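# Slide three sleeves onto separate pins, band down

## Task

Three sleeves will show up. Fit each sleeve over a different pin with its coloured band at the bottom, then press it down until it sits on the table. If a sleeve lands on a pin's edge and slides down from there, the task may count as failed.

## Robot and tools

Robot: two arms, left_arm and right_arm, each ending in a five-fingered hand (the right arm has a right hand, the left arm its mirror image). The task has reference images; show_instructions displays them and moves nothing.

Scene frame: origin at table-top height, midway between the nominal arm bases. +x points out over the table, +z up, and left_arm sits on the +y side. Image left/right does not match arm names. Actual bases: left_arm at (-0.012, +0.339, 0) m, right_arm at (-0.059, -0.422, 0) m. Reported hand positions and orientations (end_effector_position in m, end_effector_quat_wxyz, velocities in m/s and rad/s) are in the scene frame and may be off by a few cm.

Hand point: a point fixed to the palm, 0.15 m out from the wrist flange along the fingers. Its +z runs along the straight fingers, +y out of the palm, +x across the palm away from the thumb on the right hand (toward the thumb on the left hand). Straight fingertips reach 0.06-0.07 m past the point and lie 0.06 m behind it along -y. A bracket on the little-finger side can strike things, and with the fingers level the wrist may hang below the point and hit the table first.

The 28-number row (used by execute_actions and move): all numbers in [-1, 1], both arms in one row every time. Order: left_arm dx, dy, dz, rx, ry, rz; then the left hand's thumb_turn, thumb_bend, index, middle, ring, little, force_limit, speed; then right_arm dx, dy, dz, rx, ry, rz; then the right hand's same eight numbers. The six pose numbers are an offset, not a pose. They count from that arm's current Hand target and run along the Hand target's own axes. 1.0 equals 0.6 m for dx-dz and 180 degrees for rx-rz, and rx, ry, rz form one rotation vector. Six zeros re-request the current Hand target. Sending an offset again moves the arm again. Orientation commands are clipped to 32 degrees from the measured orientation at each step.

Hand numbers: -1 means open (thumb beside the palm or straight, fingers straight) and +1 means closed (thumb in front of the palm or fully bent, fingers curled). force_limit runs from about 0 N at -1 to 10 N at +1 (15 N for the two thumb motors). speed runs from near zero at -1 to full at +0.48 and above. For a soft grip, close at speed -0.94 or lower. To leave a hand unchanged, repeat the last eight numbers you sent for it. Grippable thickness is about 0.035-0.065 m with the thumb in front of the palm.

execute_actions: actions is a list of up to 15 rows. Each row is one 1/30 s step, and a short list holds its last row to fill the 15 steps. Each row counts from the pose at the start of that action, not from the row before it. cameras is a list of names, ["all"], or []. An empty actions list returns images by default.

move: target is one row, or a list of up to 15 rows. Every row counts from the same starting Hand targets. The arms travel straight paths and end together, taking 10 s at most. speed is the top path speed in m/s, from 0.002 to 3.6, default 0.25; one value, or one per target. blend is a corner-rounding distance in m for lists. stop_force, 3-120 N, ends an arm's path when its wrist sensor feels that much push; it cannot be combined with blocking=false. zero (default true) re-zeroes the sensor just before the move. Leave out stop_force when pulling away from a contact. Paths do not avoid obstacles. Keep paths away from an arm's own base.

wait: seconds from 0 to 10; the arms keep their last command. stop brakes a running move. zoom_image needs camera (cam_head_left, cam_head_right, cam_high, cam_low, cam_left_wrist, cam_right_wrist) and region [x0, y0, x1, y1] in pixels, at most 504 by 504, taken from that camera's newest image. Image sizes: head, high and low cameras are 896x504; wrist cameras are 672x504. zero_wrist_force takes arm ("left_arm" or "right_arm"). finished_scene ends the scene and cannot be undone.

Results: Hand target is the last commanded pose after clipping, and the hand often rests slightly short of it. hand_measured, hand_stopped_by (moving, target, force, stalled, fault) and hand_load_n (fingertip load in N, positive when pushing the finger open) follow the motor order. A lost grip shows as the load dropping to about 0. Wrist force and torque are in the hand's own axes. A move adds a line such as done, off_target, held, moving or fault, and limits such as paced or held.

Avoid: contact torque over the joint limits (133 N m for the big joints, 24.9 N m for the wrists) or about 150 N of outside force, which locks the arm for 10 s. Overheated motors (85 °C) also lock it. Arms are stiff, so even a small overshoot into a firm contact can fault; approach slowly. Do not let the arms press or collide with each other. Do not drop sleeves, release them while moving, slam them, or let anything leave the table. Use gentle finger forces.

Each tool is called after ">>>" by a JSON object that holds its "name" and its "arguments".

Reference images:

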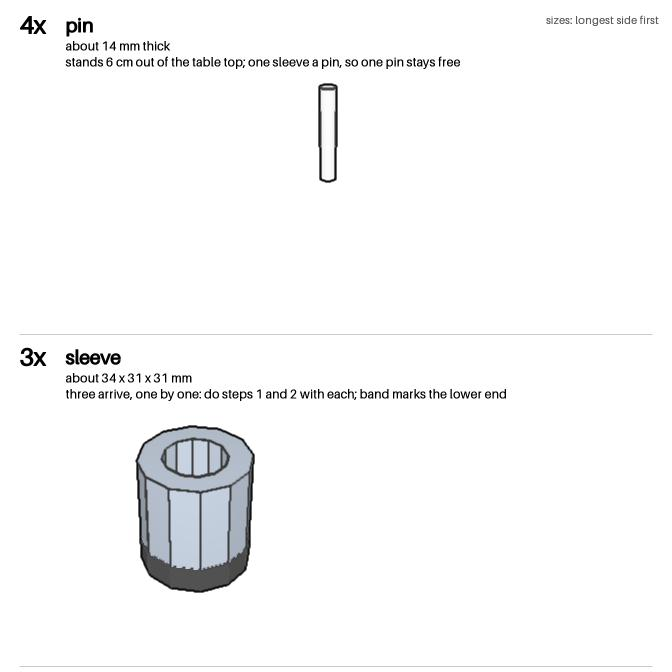

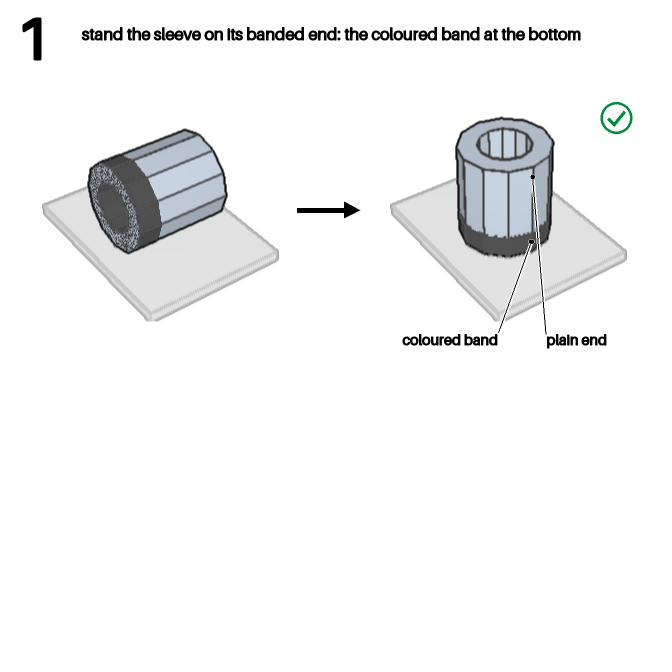

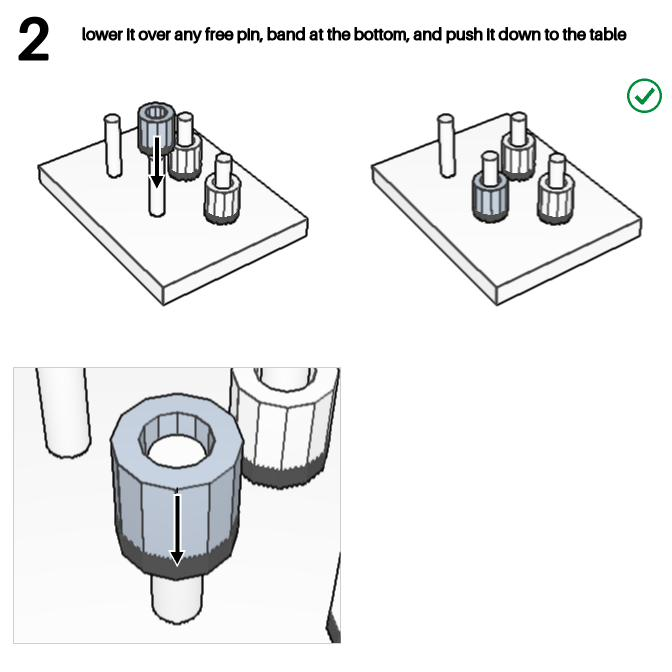

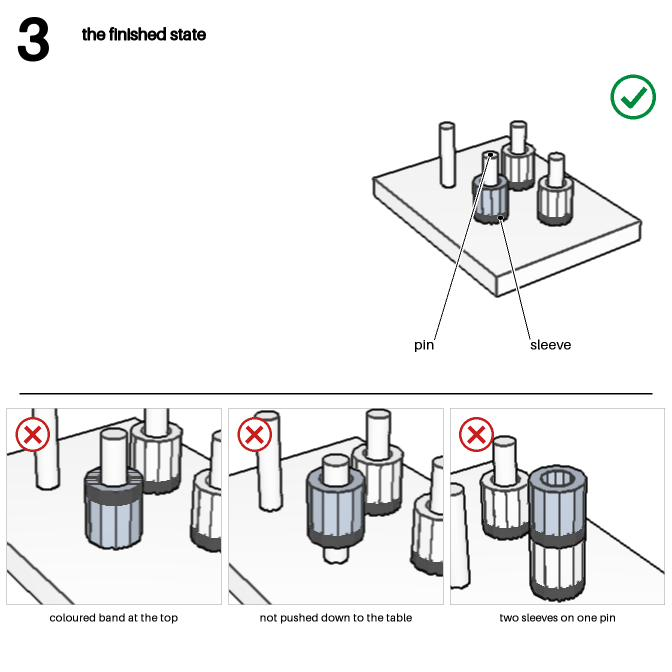

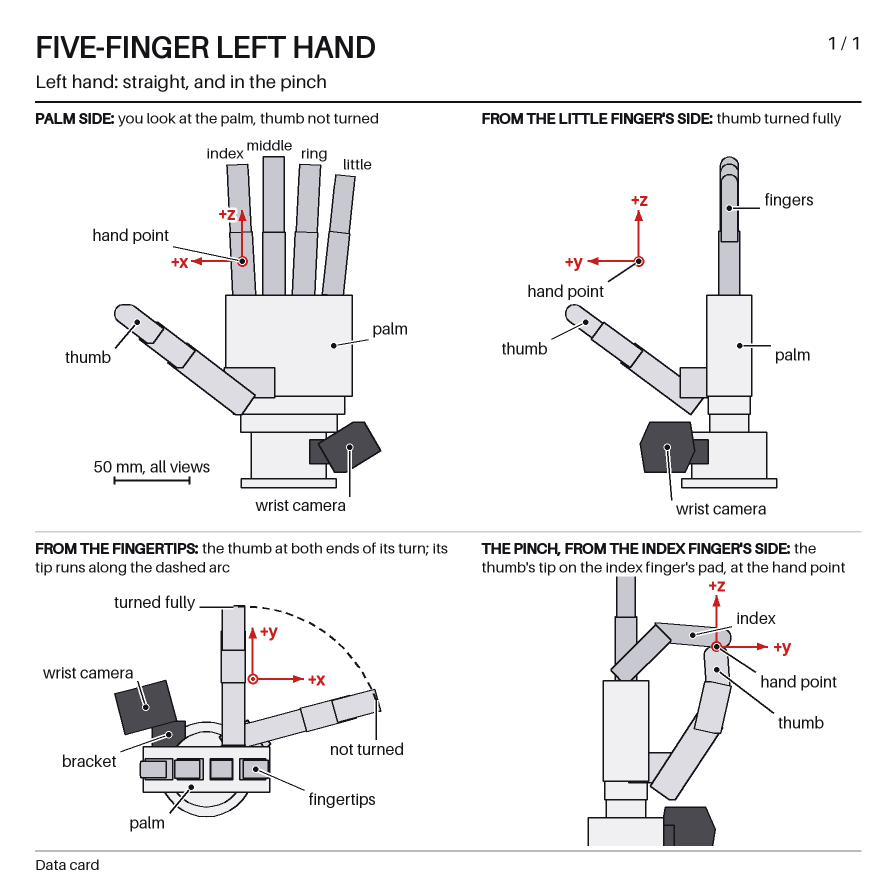

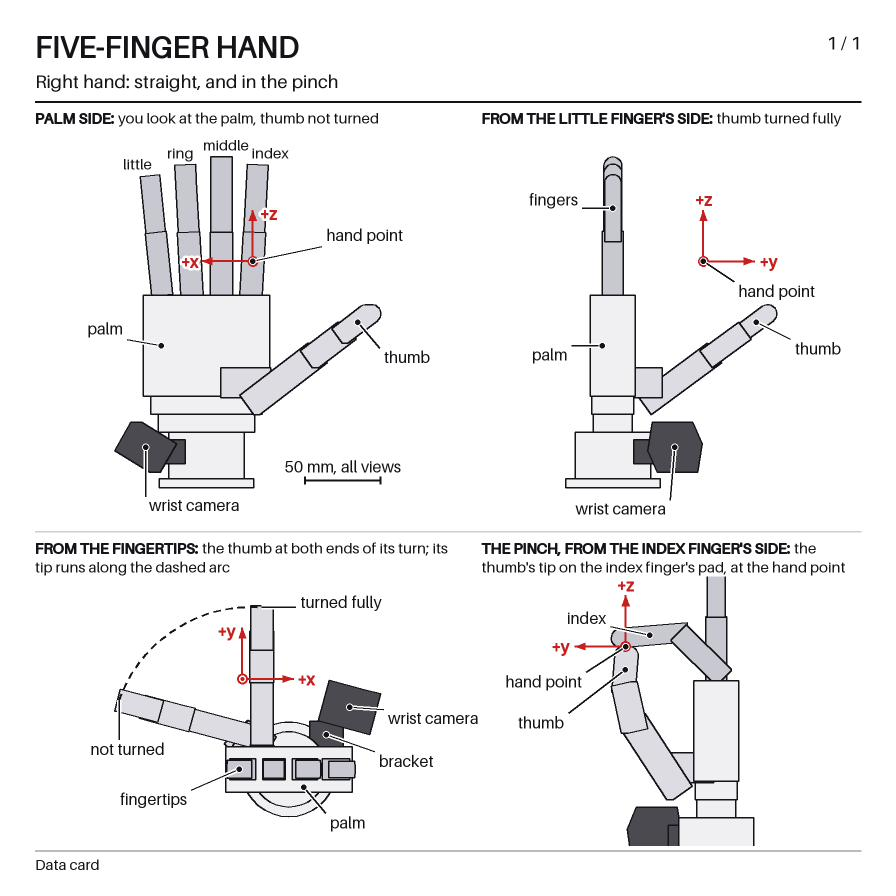

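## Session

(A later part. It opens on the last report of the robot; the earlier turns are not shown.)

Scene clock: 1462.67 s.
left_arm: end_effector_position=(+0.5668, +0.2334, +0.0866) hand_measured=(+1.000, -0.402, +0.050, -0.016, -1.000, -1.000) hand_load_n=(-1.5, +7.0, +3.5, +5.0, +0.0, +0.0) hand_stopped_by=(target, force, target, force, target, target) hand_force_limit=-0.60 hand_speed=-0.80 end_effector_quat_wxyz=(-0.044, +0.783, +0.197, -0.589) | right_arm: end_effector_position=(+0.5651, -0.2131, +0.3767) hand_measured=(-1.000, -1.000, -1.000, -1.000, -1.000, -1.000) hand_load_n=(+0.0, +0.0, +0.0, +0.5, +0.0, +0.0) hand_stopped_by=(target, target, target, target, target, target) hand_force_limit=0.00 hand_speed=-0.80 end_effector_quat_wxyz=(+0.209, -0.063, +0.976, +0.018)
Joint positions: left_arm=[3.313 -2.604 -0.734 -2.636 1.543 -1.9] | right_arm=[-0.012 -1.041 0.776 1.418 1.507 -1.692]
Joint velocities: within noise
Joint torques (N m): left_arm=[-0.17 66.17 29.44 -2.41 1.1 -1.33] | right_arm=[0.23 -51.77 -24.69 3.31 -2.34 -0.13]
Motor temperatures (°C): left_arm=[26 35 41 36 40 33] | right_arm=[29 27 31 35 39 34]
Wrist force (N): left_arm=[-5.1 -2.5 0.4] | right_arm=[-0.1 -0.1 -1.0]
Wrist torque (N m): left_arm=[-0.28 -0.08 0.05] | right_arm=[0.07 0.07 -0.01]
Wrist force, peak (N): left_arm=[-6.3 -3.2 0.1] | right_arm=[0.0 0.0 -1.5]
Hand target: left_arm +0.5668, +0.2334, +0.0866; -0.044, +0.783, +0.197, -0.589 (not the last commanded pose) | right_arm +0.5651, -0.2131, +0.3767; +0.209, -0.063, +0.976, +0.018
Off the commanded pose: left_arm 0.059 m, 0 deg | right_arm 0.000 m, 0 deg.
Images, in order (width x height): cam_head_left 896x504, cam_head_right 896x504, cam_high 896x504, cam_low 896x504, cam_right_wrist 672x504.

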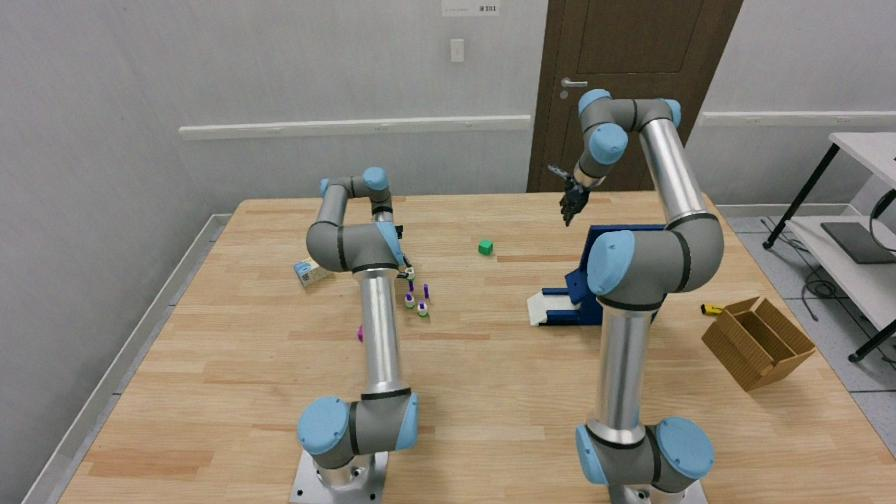

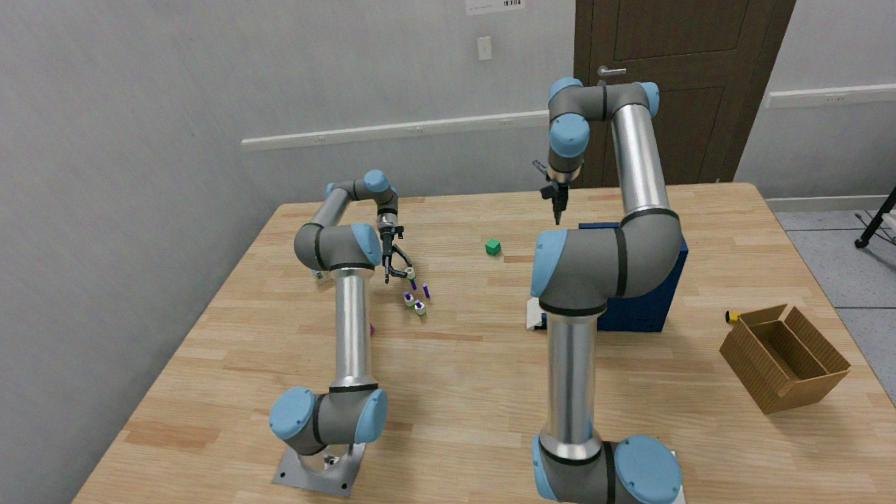

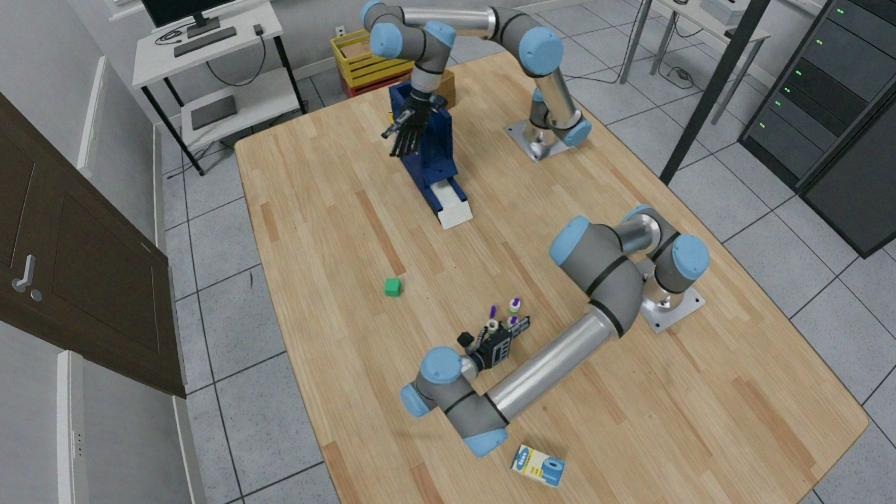

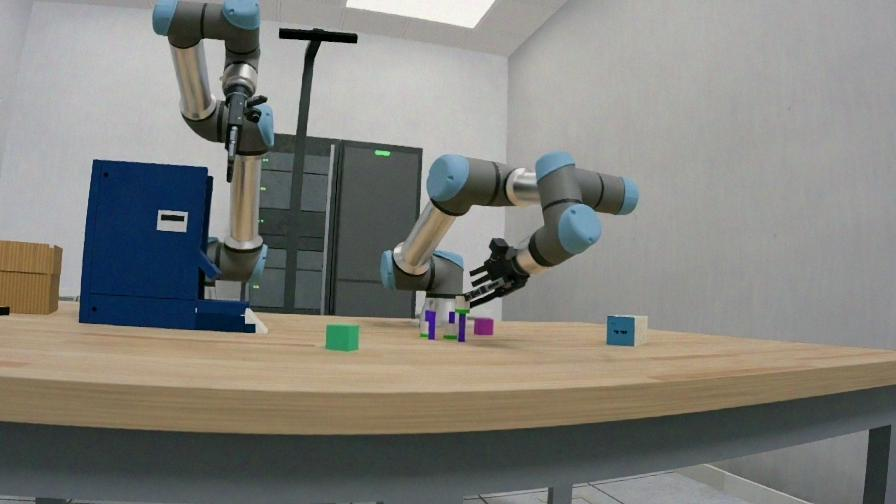

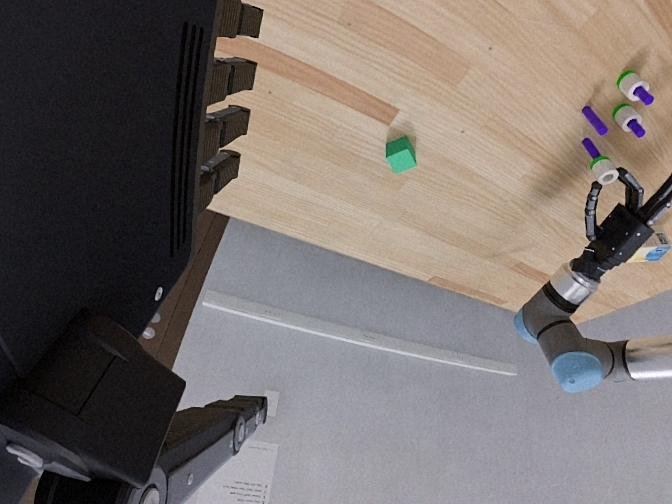

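>>> {"name": "move", "arguments": {"target": [[-0.0030,-0.0022,0.0001,0,0,0,1,0.0,0.05,0.15,-1,-1,-0.6,-0.8,0,0,0,0,0,0,-1,-1,-1,-1,-1,-1,0.0,-0.8],[0.09124,0.0291,0.03162,0,0,0,1,0.0,0.05,0.15,-1,-1,-0.6,-0.8,0,0,0,0,0,0,-1,-1,-1,-1,-1,-1,0.0,-0.8]], "speed": [0.01,0.012], "stop_force": 3, "cameras": ["cam_right_wrist","cam_left_wrist","cam_low","cam_head_left","cam_head_right","cam_high"]}}

>>> {"name": "zoom_image", "arguments": {"camera": "cam_low", "region": [447, 290, 477, 345]}}

>>> {"name": "zoom_image", "arguments": {"camera": "cam_right_wrist", "region": [580, 135, 620, 185]}}

>>> {"name": "zoom_image", "arguments": {"camera": "cam_high", "region": [486, 318, 502, 334]}}

Scene clock: 1479.17 s.
left_arm: end_effector_position=(+0.5667, +0.2334, +0.0868) hand_measured=(+1.000, -0.402, +0.050, -0.016, -1.000, -1.000) hand_load_n=(-1.0, +6.5, +4.0, +5.0, +0.0, +0.0) hand_stopped_by=(target, force, target, force, target, target) hand_force_limit=-0.60 hand_speed=-0.80 end_effector_quat_wxyz=(-0.044, +0.783, +0.197, -0.588) | right_arm: end_effector_position=(+0.5651, -0.2131, +0.3767) hand_measured=(-1.000, -1.000, -1.000, -1.000, -1.000, -1.000) hand_load_n=(+0.0, +0.0, +0.0, +0.0, +0.0, +0.0) hand_stopped_by=(target, target, target, target, target, target) hand_force_limit=0.00 hand_speed=-0.80 end_effector_quat_wxyz=(+0.209, -0.063, +0.976, +0.018)
Joint positions: left_arm=[3.313 -2.604 -0.734 -2.637 1.543 -1.9] | right_arm=[-0.012 -1.041 0.776 1.418 1.507 -1.692]
Joint torques (N m): left_arm=[-2.79 43.43 29.18 0.55 -1.17 -0.31] | right_arm=[-0.14 -51.38 -24.93 3.3 -2.29 -0.32]
Wrist force (N): left_arm=[-2.4 -1.7 1.4] | right_arm=[0.1 -0.1 -0.9]
Wrist torque (N m): left_arm=[-0.27 -0.02 0.01] | right_arm=[0.05 0.03 0.00]
Wrist force, peak (N): left_arm=[-6.2 -3.2 0.4] | right_arm=[-0.2 0.0 -1.3]
Hand target: left_arm +0.5668, +0.2334, +0.0867; -0.044, +0.783, +0.197, -0.588 (not the last commanded pose) | right_arm +0.5651, -0.2131, +0.3767; +0.209, -0.063, +0.976, +0.018
Off the commanded pose: left_arm 0.061 m, 0 deg | right_arm 0.000 m, 0 deg.
move: contact (left_arm); path passed 0 of 2 targets

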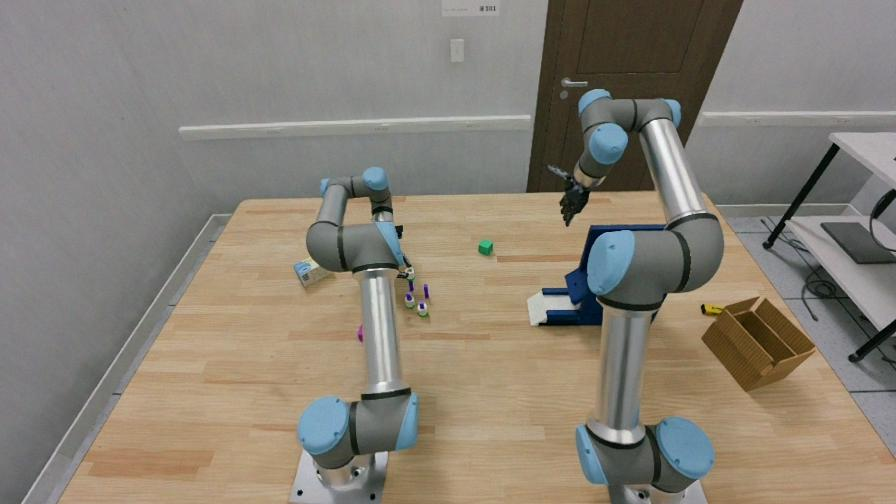

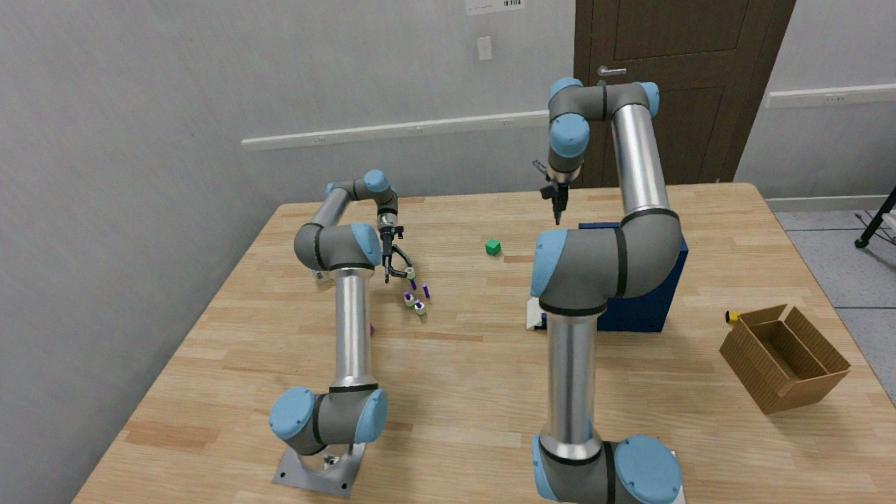

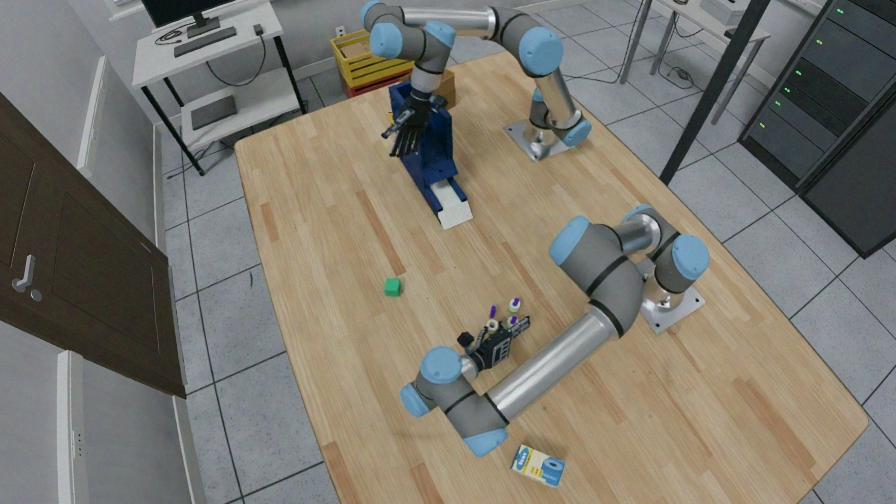

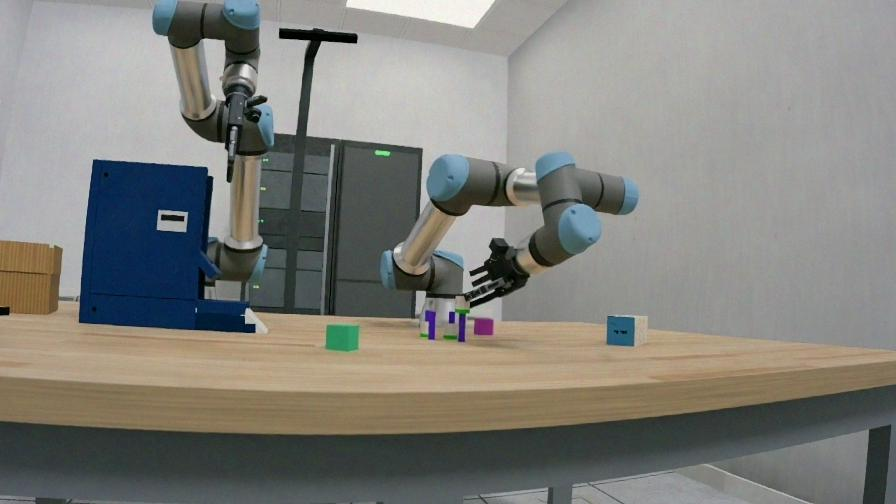

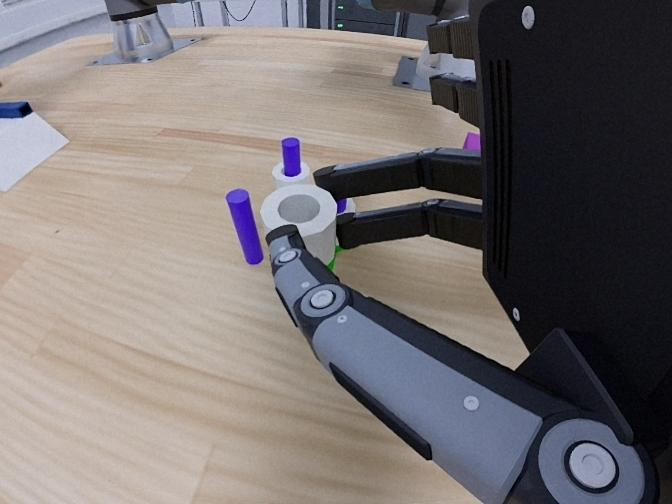

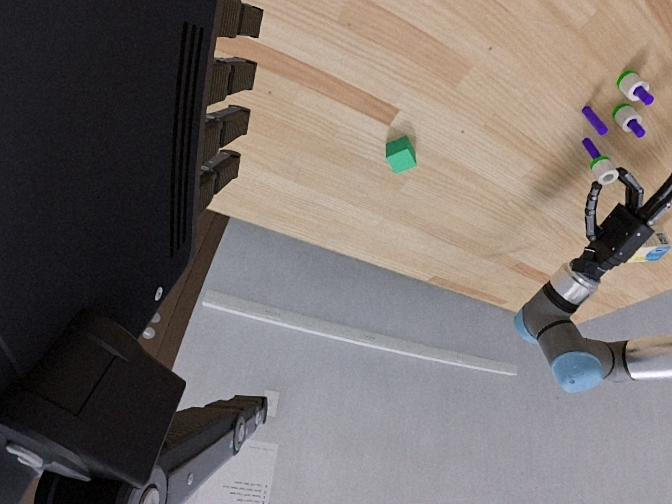

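Scaled by 9.164 from the camera's 896x504 image, which has a finer 1280x720 frame.

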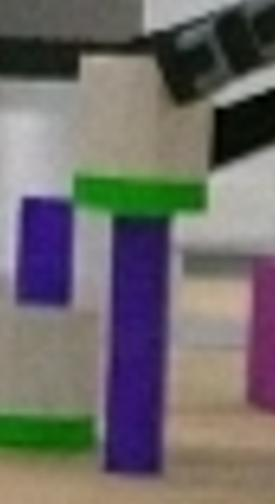

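Scaled by 10.080 from the camera's 672x504 image, which has a finer 960x720 frame.

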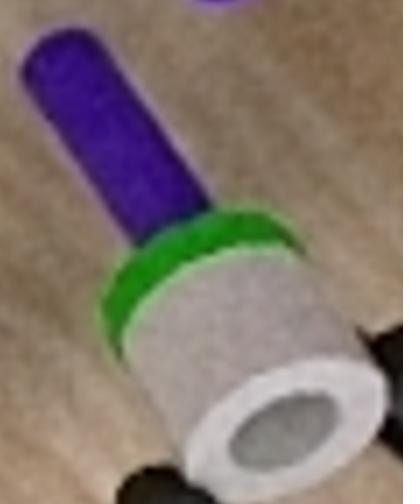

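Scaled by 31.500 from the camera's 896x504 image, which has a finer 1280x720 frame.

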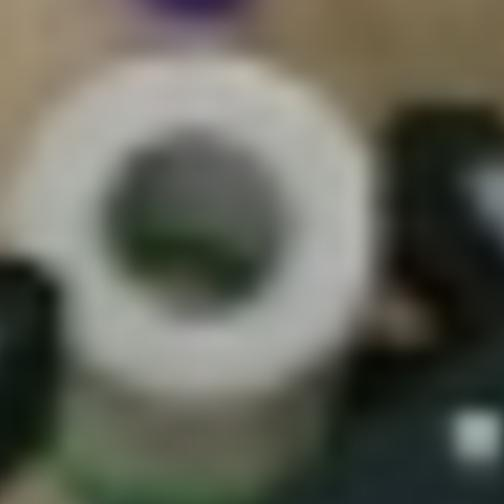

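>>> {"name": "move", "arguments": {"target": [-0.0030,-0.0022,0.0001,0,0,0,1,0.0,0.05,0.15,-1,-1,-0.6,-0.8,0,0,0,0,0,0,-1,-1,-1,-1,-1,-1,0.0,-0.8], "speed": 0.02}}

>>> {"name": "move", "arguments": {"target": [0.0943,0.0313,0.03155,0,0,0,1,0.0,0.05,0.15,-1,-1,-0.6,-0.8,0,0,0,0,0,0,-1,-1,-1,-1,-1,-1,0.0,-0.8], "speed": 0.012, "stop_force": 3, "cameras": ["cam_right_wrist","cam_left_wrist","cam_low","cam_head_left","cam_head_right","cam_high"]}}

Scene clock: 1483.43 s.
left_arm: end_effector_position=(+0.5659, +0.2339, +0.0888) hand_measured=(+1.000, -0.402, +0.050, -0.016, -1.000, -1.000) hand_load_n=(-0.5, +7.0, +4.0, +5.0, +0.0, +0.0) hand_stopped_by=(target, force, target, force, target, target) hand_force_limit=-0.60 hand_speed=-0.80 end_effector_quat_wxyz=(-0.044, +0.783, +0.197, -0.588) | right_arm: end_effector_position=(+0.5651, -0.2131, +0.3767) hand_measured=(-1.000, -1.000, -1.000, -1.000, -1.000, -1.000) hand_load_n=(+0.0, +0.0, +0.0, +0.0, +0.0, +0.0) hand_stopped_by=(target, target, target, target, target, target) hand_force_limit=0.00 hand_speed=-0.80 end_effector_quat_wxyz=(+0.209, -0.063, +0.976, +0.018)
Joint positions: left_arm=[3.314 -2.6 -0.737 -2.638 1.544 -1.899] | right_arm=[-0.012 -1.041 0.776 1.418 1.507 -1.692]
Joint torques (N m): left_arm=[7.52 63.24 10.98 -3.64 1.22 1.79] | right_arm=[-0.72 -51.37 -24.5 3.28 -2.37 -0.25]
Wrist force (N): left_arm=[-0.5 -1.1 1.9] | right_arm=[0.0 0.1 -1.0]
Wrist torque (N m): left_arm=[-0.29 -0.03 -0.02] | right_arm=[0.08 0.06 0.00]
Wrist force, peak (N): left_arm=[-2.7 -2.0 1.4] | right_arm=[0.1 0.2 -1.3]
Hand target: left_arm +0.5659, +0.2339, +0.0888; -0.044, +0.783, +0.197, -0.588 | right_arm +0.5651, -0.2131, +0.3767; +0.209, -0.063, +0.976, +0.018
Off the commanded pose: left_arm 0.000 m, 0 deg | right_arm 0.000 m, 0 deg.
move: done

Scene clock: 1489.63 s.
left_arm: end_effector_position=(+0.5660, +0.2339, +0.0273) hand_measured=(+1.000, -0.402, +0.050, -0.016, -1.000, -1.000) hand_load_n=(-2.0, +5.0, +5.5, +7.5, -0.5, +0.0) hand_stopped_by=(target, force, target, force, target, target) hand_force_limit=-0.60 hand_speed=-0.80 end_effector_quat_wxyz=(-0.044, +0.783, +0.197, -0.588) | right_arm: end_effector_position=(+0.5651, -0.2131, +0.3767) hand_measured=(-1.000, -1.000, -1.000, -1.000, -1.000, -1.000) hand_load_n=(+0.0, +0.0, +0.0, +0.0, +0.0, +0.0) hand_stopped_by=(target, target, target, target, target, target) hand_force_limit=0.00 hand_speed=-0.80 end_effector_quat_wxyz=(+0.209, -0.063, +0.976, +0.018)
Joint positions: left_arm=[3.314 -2.652 -0.797 -2.526 1.544 -1.899] | right_arm=[-0.012 -1.041 0.776 1.418 1.507 -1.692]
Joint torques (N m): left_arm=[-2.64 71.59 32.15 -3.28 -1.86 -1.87] | right_arm=[-0.08 -51.48 -24.94 3.27 -2.29 -0.29]
Wrist force (N): left_arm=[1.1 -4.3 7.3] | right_arm=[-0.2 0.0 -1.0]
Wrist torque (N m): left_arm=[-0.22 0.15 0.01] | right_arm=[0.06 0.08 -0.02]
Wrist force, peak (N): left_arm=[1.8 -3.7 7.9] | right_arm=[0.1 0.0 -1.4]
Hand target: left_arm +0.5660, +0.2339, +0.0273; -0.044, +0.783, +0.197, -0.588 (not the last commanded pose) | right_arm +0.5651, -0.2131, +0.3767; +0.209, -0.063, +0.976, +0.018
Off the commanded pose: left_arm 0.001 m, 0 deg | right_arm 0.000 m, 0 deg.
move: contact (left_arm)

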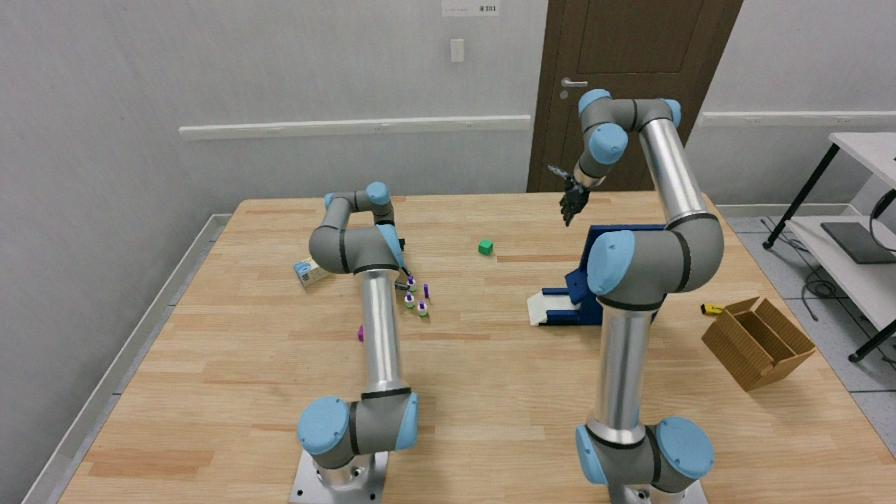

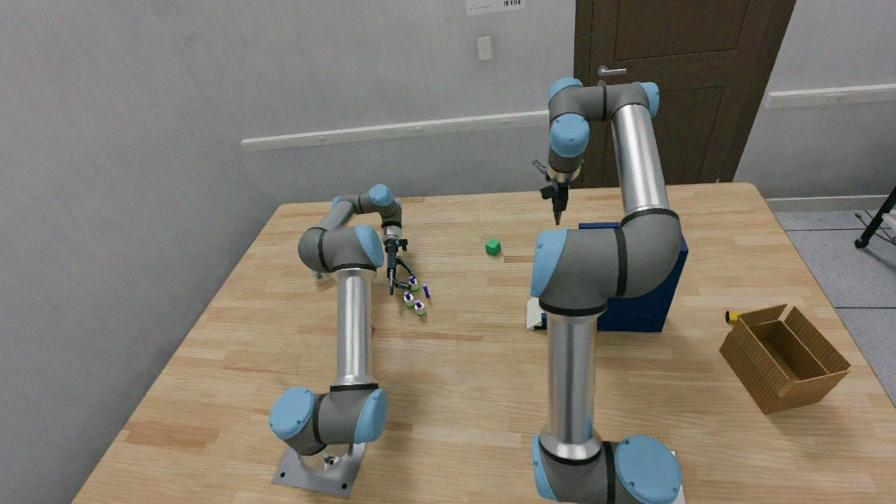

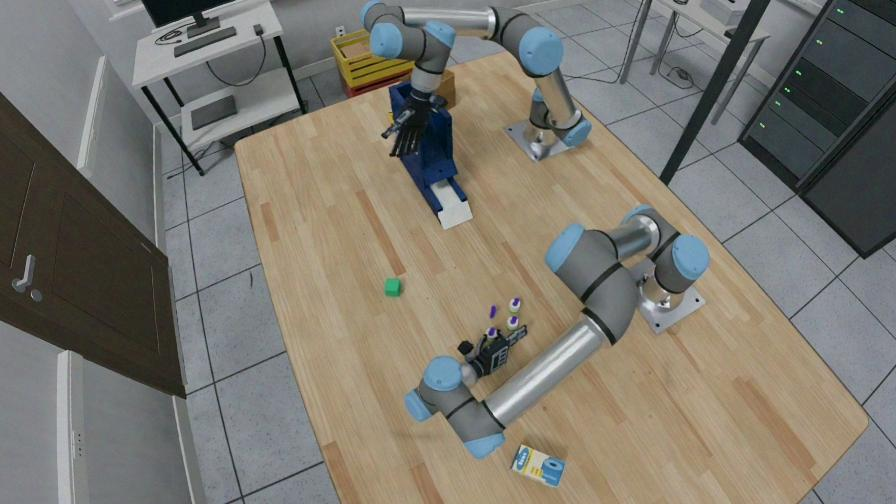

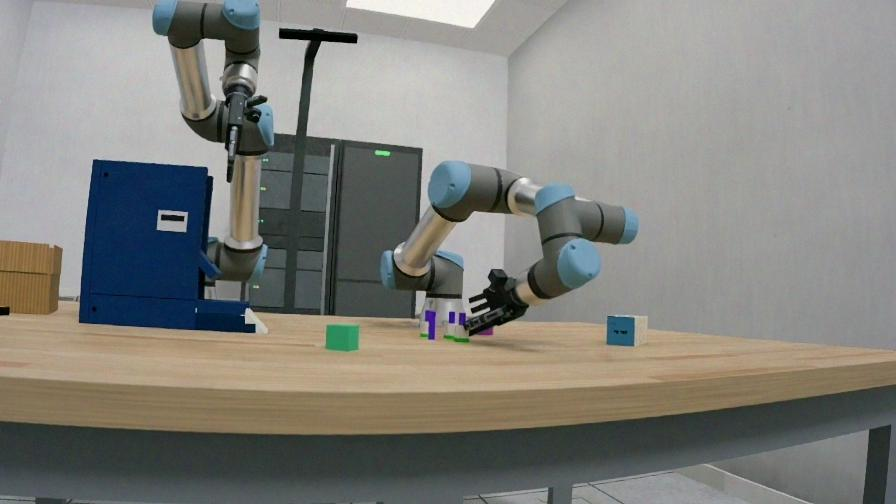

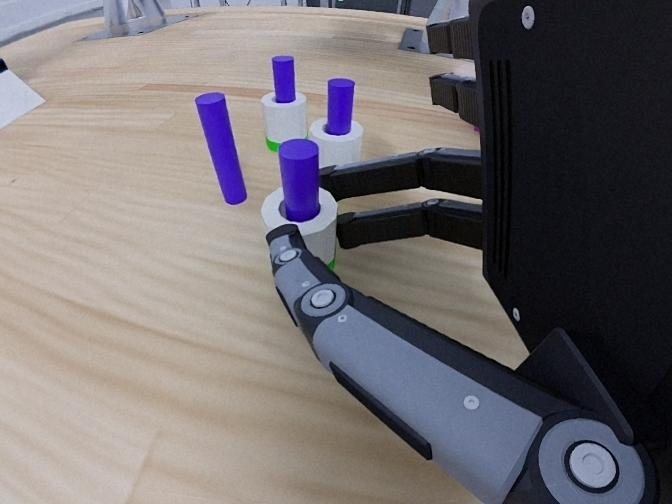

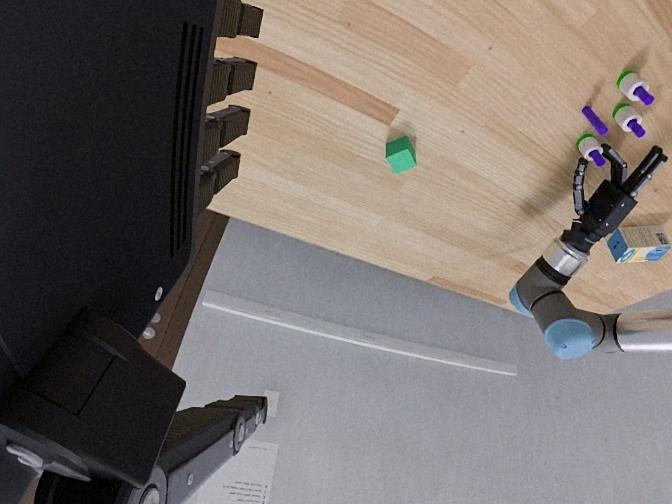

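>>> {"name": "zoom_image", "arguments": {"camera": "cam_low", "region": [420, 300, 490, 350]}}

>>> {"name": "zoom_image", "arguments": {"camera": "cam_right_wrist", "region": [560, 60, 660, 180]}}

>>> {"name": "zoom_image", "arguments": {"camera": "cam_left_wrist", "region": [240, 120, 380, 290]}}

Scaled by 7.200 from the camera's 896x504 image, which has a finer 1280x720 frame.

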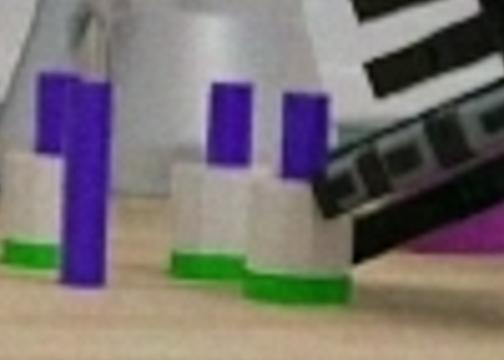

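Scaled by 4.200 from the camera's 672x504 image, which has a finer 960x720 frame.

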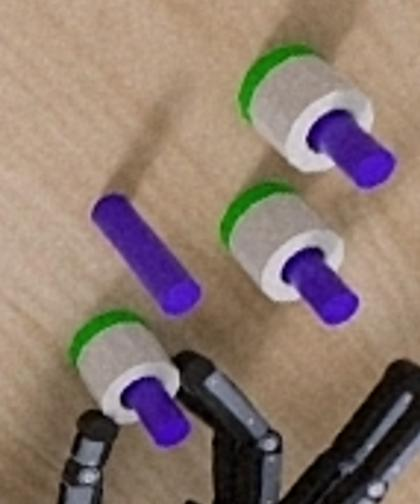

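Scaled by 2.965 from the camera's 672x504 image, which has a finer 960x720 frame.

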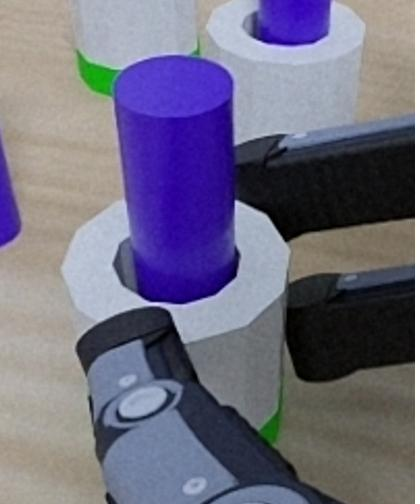

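>>> {"name": "move", "arguments": {"target": [[0,0,0,0,0,0,1,-0.75,-0.15,-0.2,-1,-1,-0.6,-0.7,0,0,0,0,0,0,-1,-1,-1,-1,-1,-1,0.0,-0.8],[-0.03015,-0.01001,-0.01009,0,0,0,1,-0.75,-0.15,-0.2,-1,-1,-0.6,-0.7,0,0,0,0,0,0,-1,-1,-1,-1,-1,-1,0.0,-0.8],[-0.2110,-0.0701,-0.0706,0,0,0,1,-0.75,-0.15,-0.2,-1,-1,-0.6,-0.7,0,0,0,0,0,0,-1,-1,-1,-1,-1,-1,0.0,-0.8]], "speed": [0.02,0.02,0.12], "blend": [0,0.01,0], "cameras": ["cam_left_wrist","cam_low","cam_high","cam_right_wrist","cam_head_left","cam_head_right"]}}

>>> {"name": "zoom_image", "arguments": {"camera": "cam_low", "region": [405, 300, 475, 350]}}

>>> {"name": "zoom_image", "arguments": {"camera": "cam_high", "region": [460, 290, 530, 345]}}

>>> {"name": "zoom_image", "arguments": {"camera": "cam_right_wrist", "region": [560, 60, 660, 180]}}

Scene clock: 1503.43 s.
left_arm: end_effector_position=(+0.5659, +0.2340, +0.1673) hand_measured=(+1.000, -0.750, -0.150, -0.200, -1.000, -1.000) hand_load_n=(+0.0, +0.0, +0.0, +0.0, +0.0, +0.0) hand_stopped_by=(target, target, target, target, target, target) hand_force_limit=-0.60 hand_speed=-0.70 end_effector_quat_wxyz=(-0.044, +0.783, +0.197, -0.588) | right_arm: end_effector_position=(+0.5651, -0.2131, +0.3767) hand_measured=(-1.000, -1.000, -1.000, -1.000, -1.000, -1.000) hand_load_n=(+0.0, +0.0, +0.0, +0.0, +0.0, +0.0) hand_stopped_by=(target, target, target, target, target, target) hand_force_limit=0.00 hand_speed=-0.80 end_effector_quat_wxyz=(+0.209, -0.063, +0.976, +0.018)
Joint positions: left_arm=[3.314 -2.567 -0.599 -2.809 1.544 -1.899] | right_arm=[-0.012 -1.041 0.776 1.418 1.507 -1.692]
Joint torques (N m): left_arm=[0.37 45.9 13.33 -0.14 1.22 0.68] | right_arm=[-0.15 -50.91 -25.61 3.21 -2.39 -0.36]
Wrist force (N): left_arm=[-0.7 -1.2 1.7] | right_arm=[0.1 0.1 -1.0]
Wrist torque (N m): left_arm=[-0.29 -0.04 -0.03] | right_arm=[0.09 0.03 0.00]
Wrist force, peak (N): left_arm=[2.0 -4.0 7.8] | right_arm=[-0.2 0.1 -1.4]
Hand target: left_arm +0.5659, +0.2340, +0.1673; -0.044, +0.783, +0.197, -0.588 | right_arm +0.5651, -0.2131, +0.3767; +0.209, -0.063, +0.976, +0.018
Off the commanded pose: left_arm 0.000 m, 0 deg | right_arm 0.000 m, 0 deg.
move: done

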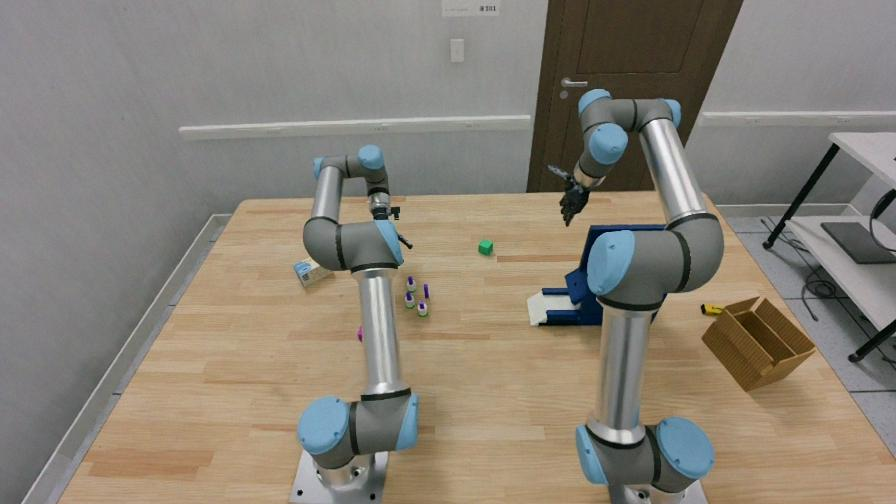

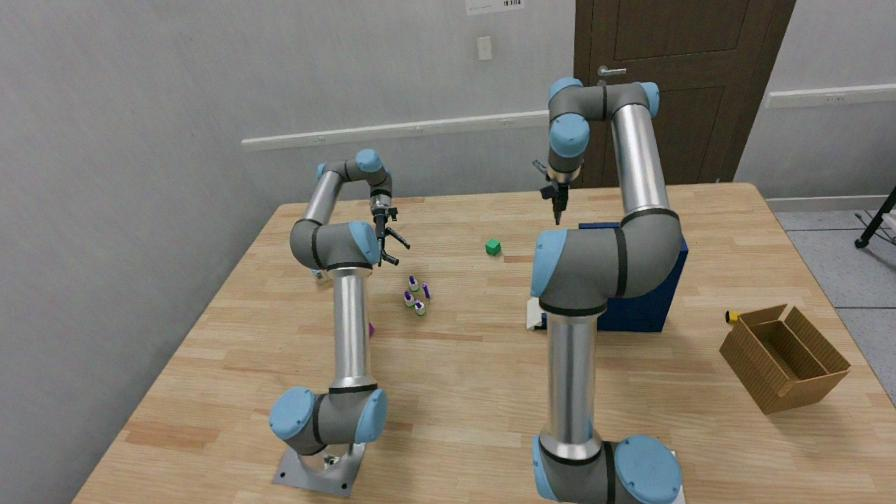

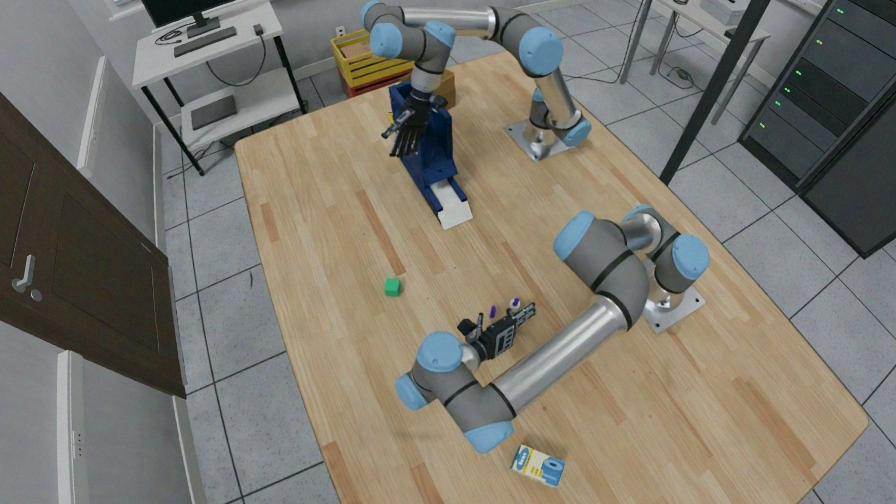

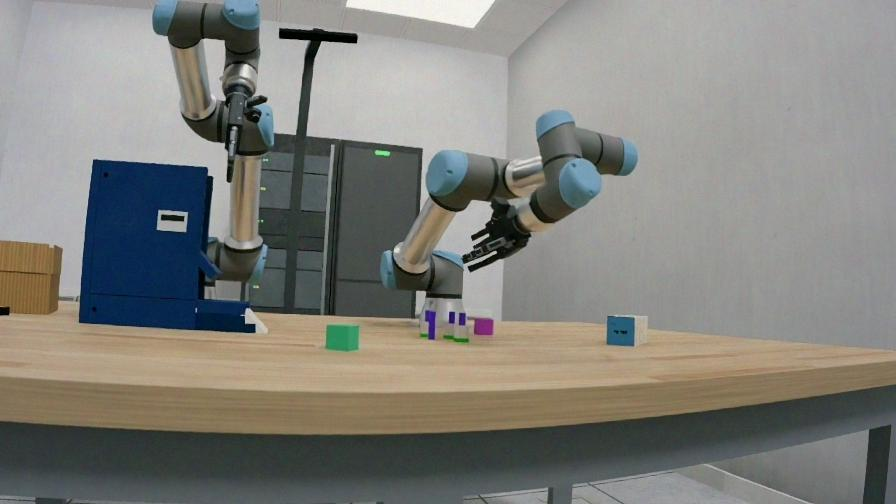

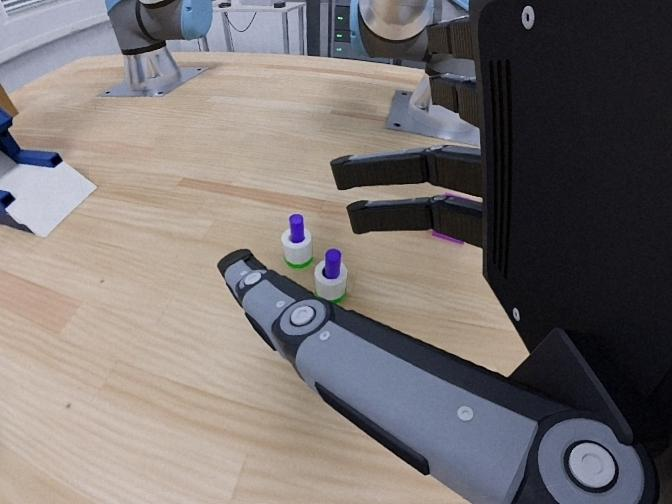

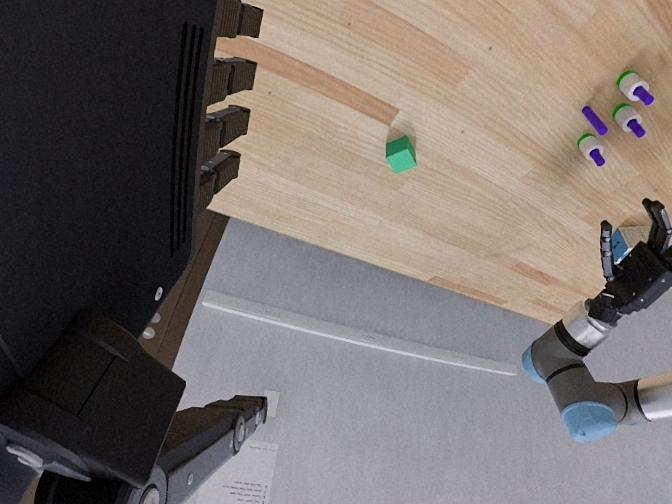

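Scaled by 7.200 from the camera's 896x504 image, which has a finer 1280x720 frame.

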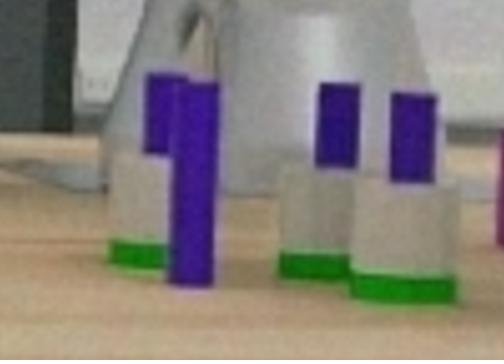

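Scaled by 7.200 from the camera's 896x504 image, which has a finer 1280x720 frame.

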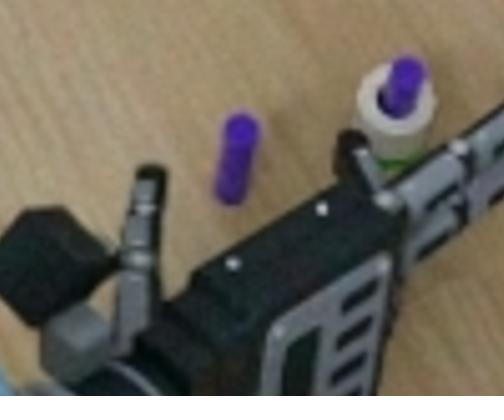

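Scaled by 4.200 from the camera's 672x504 image, which has a finer 960x720 frame.

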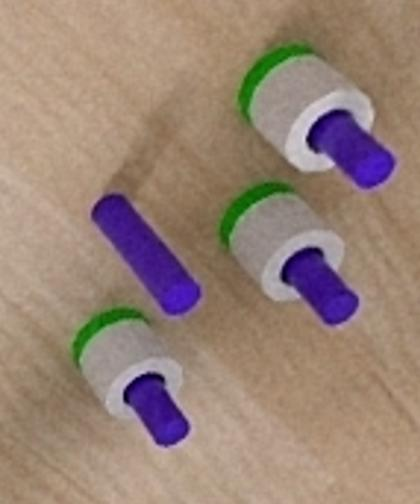

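>>> {"name": "finished_scene", "arguments": {}}

The scene is finished: the task was done.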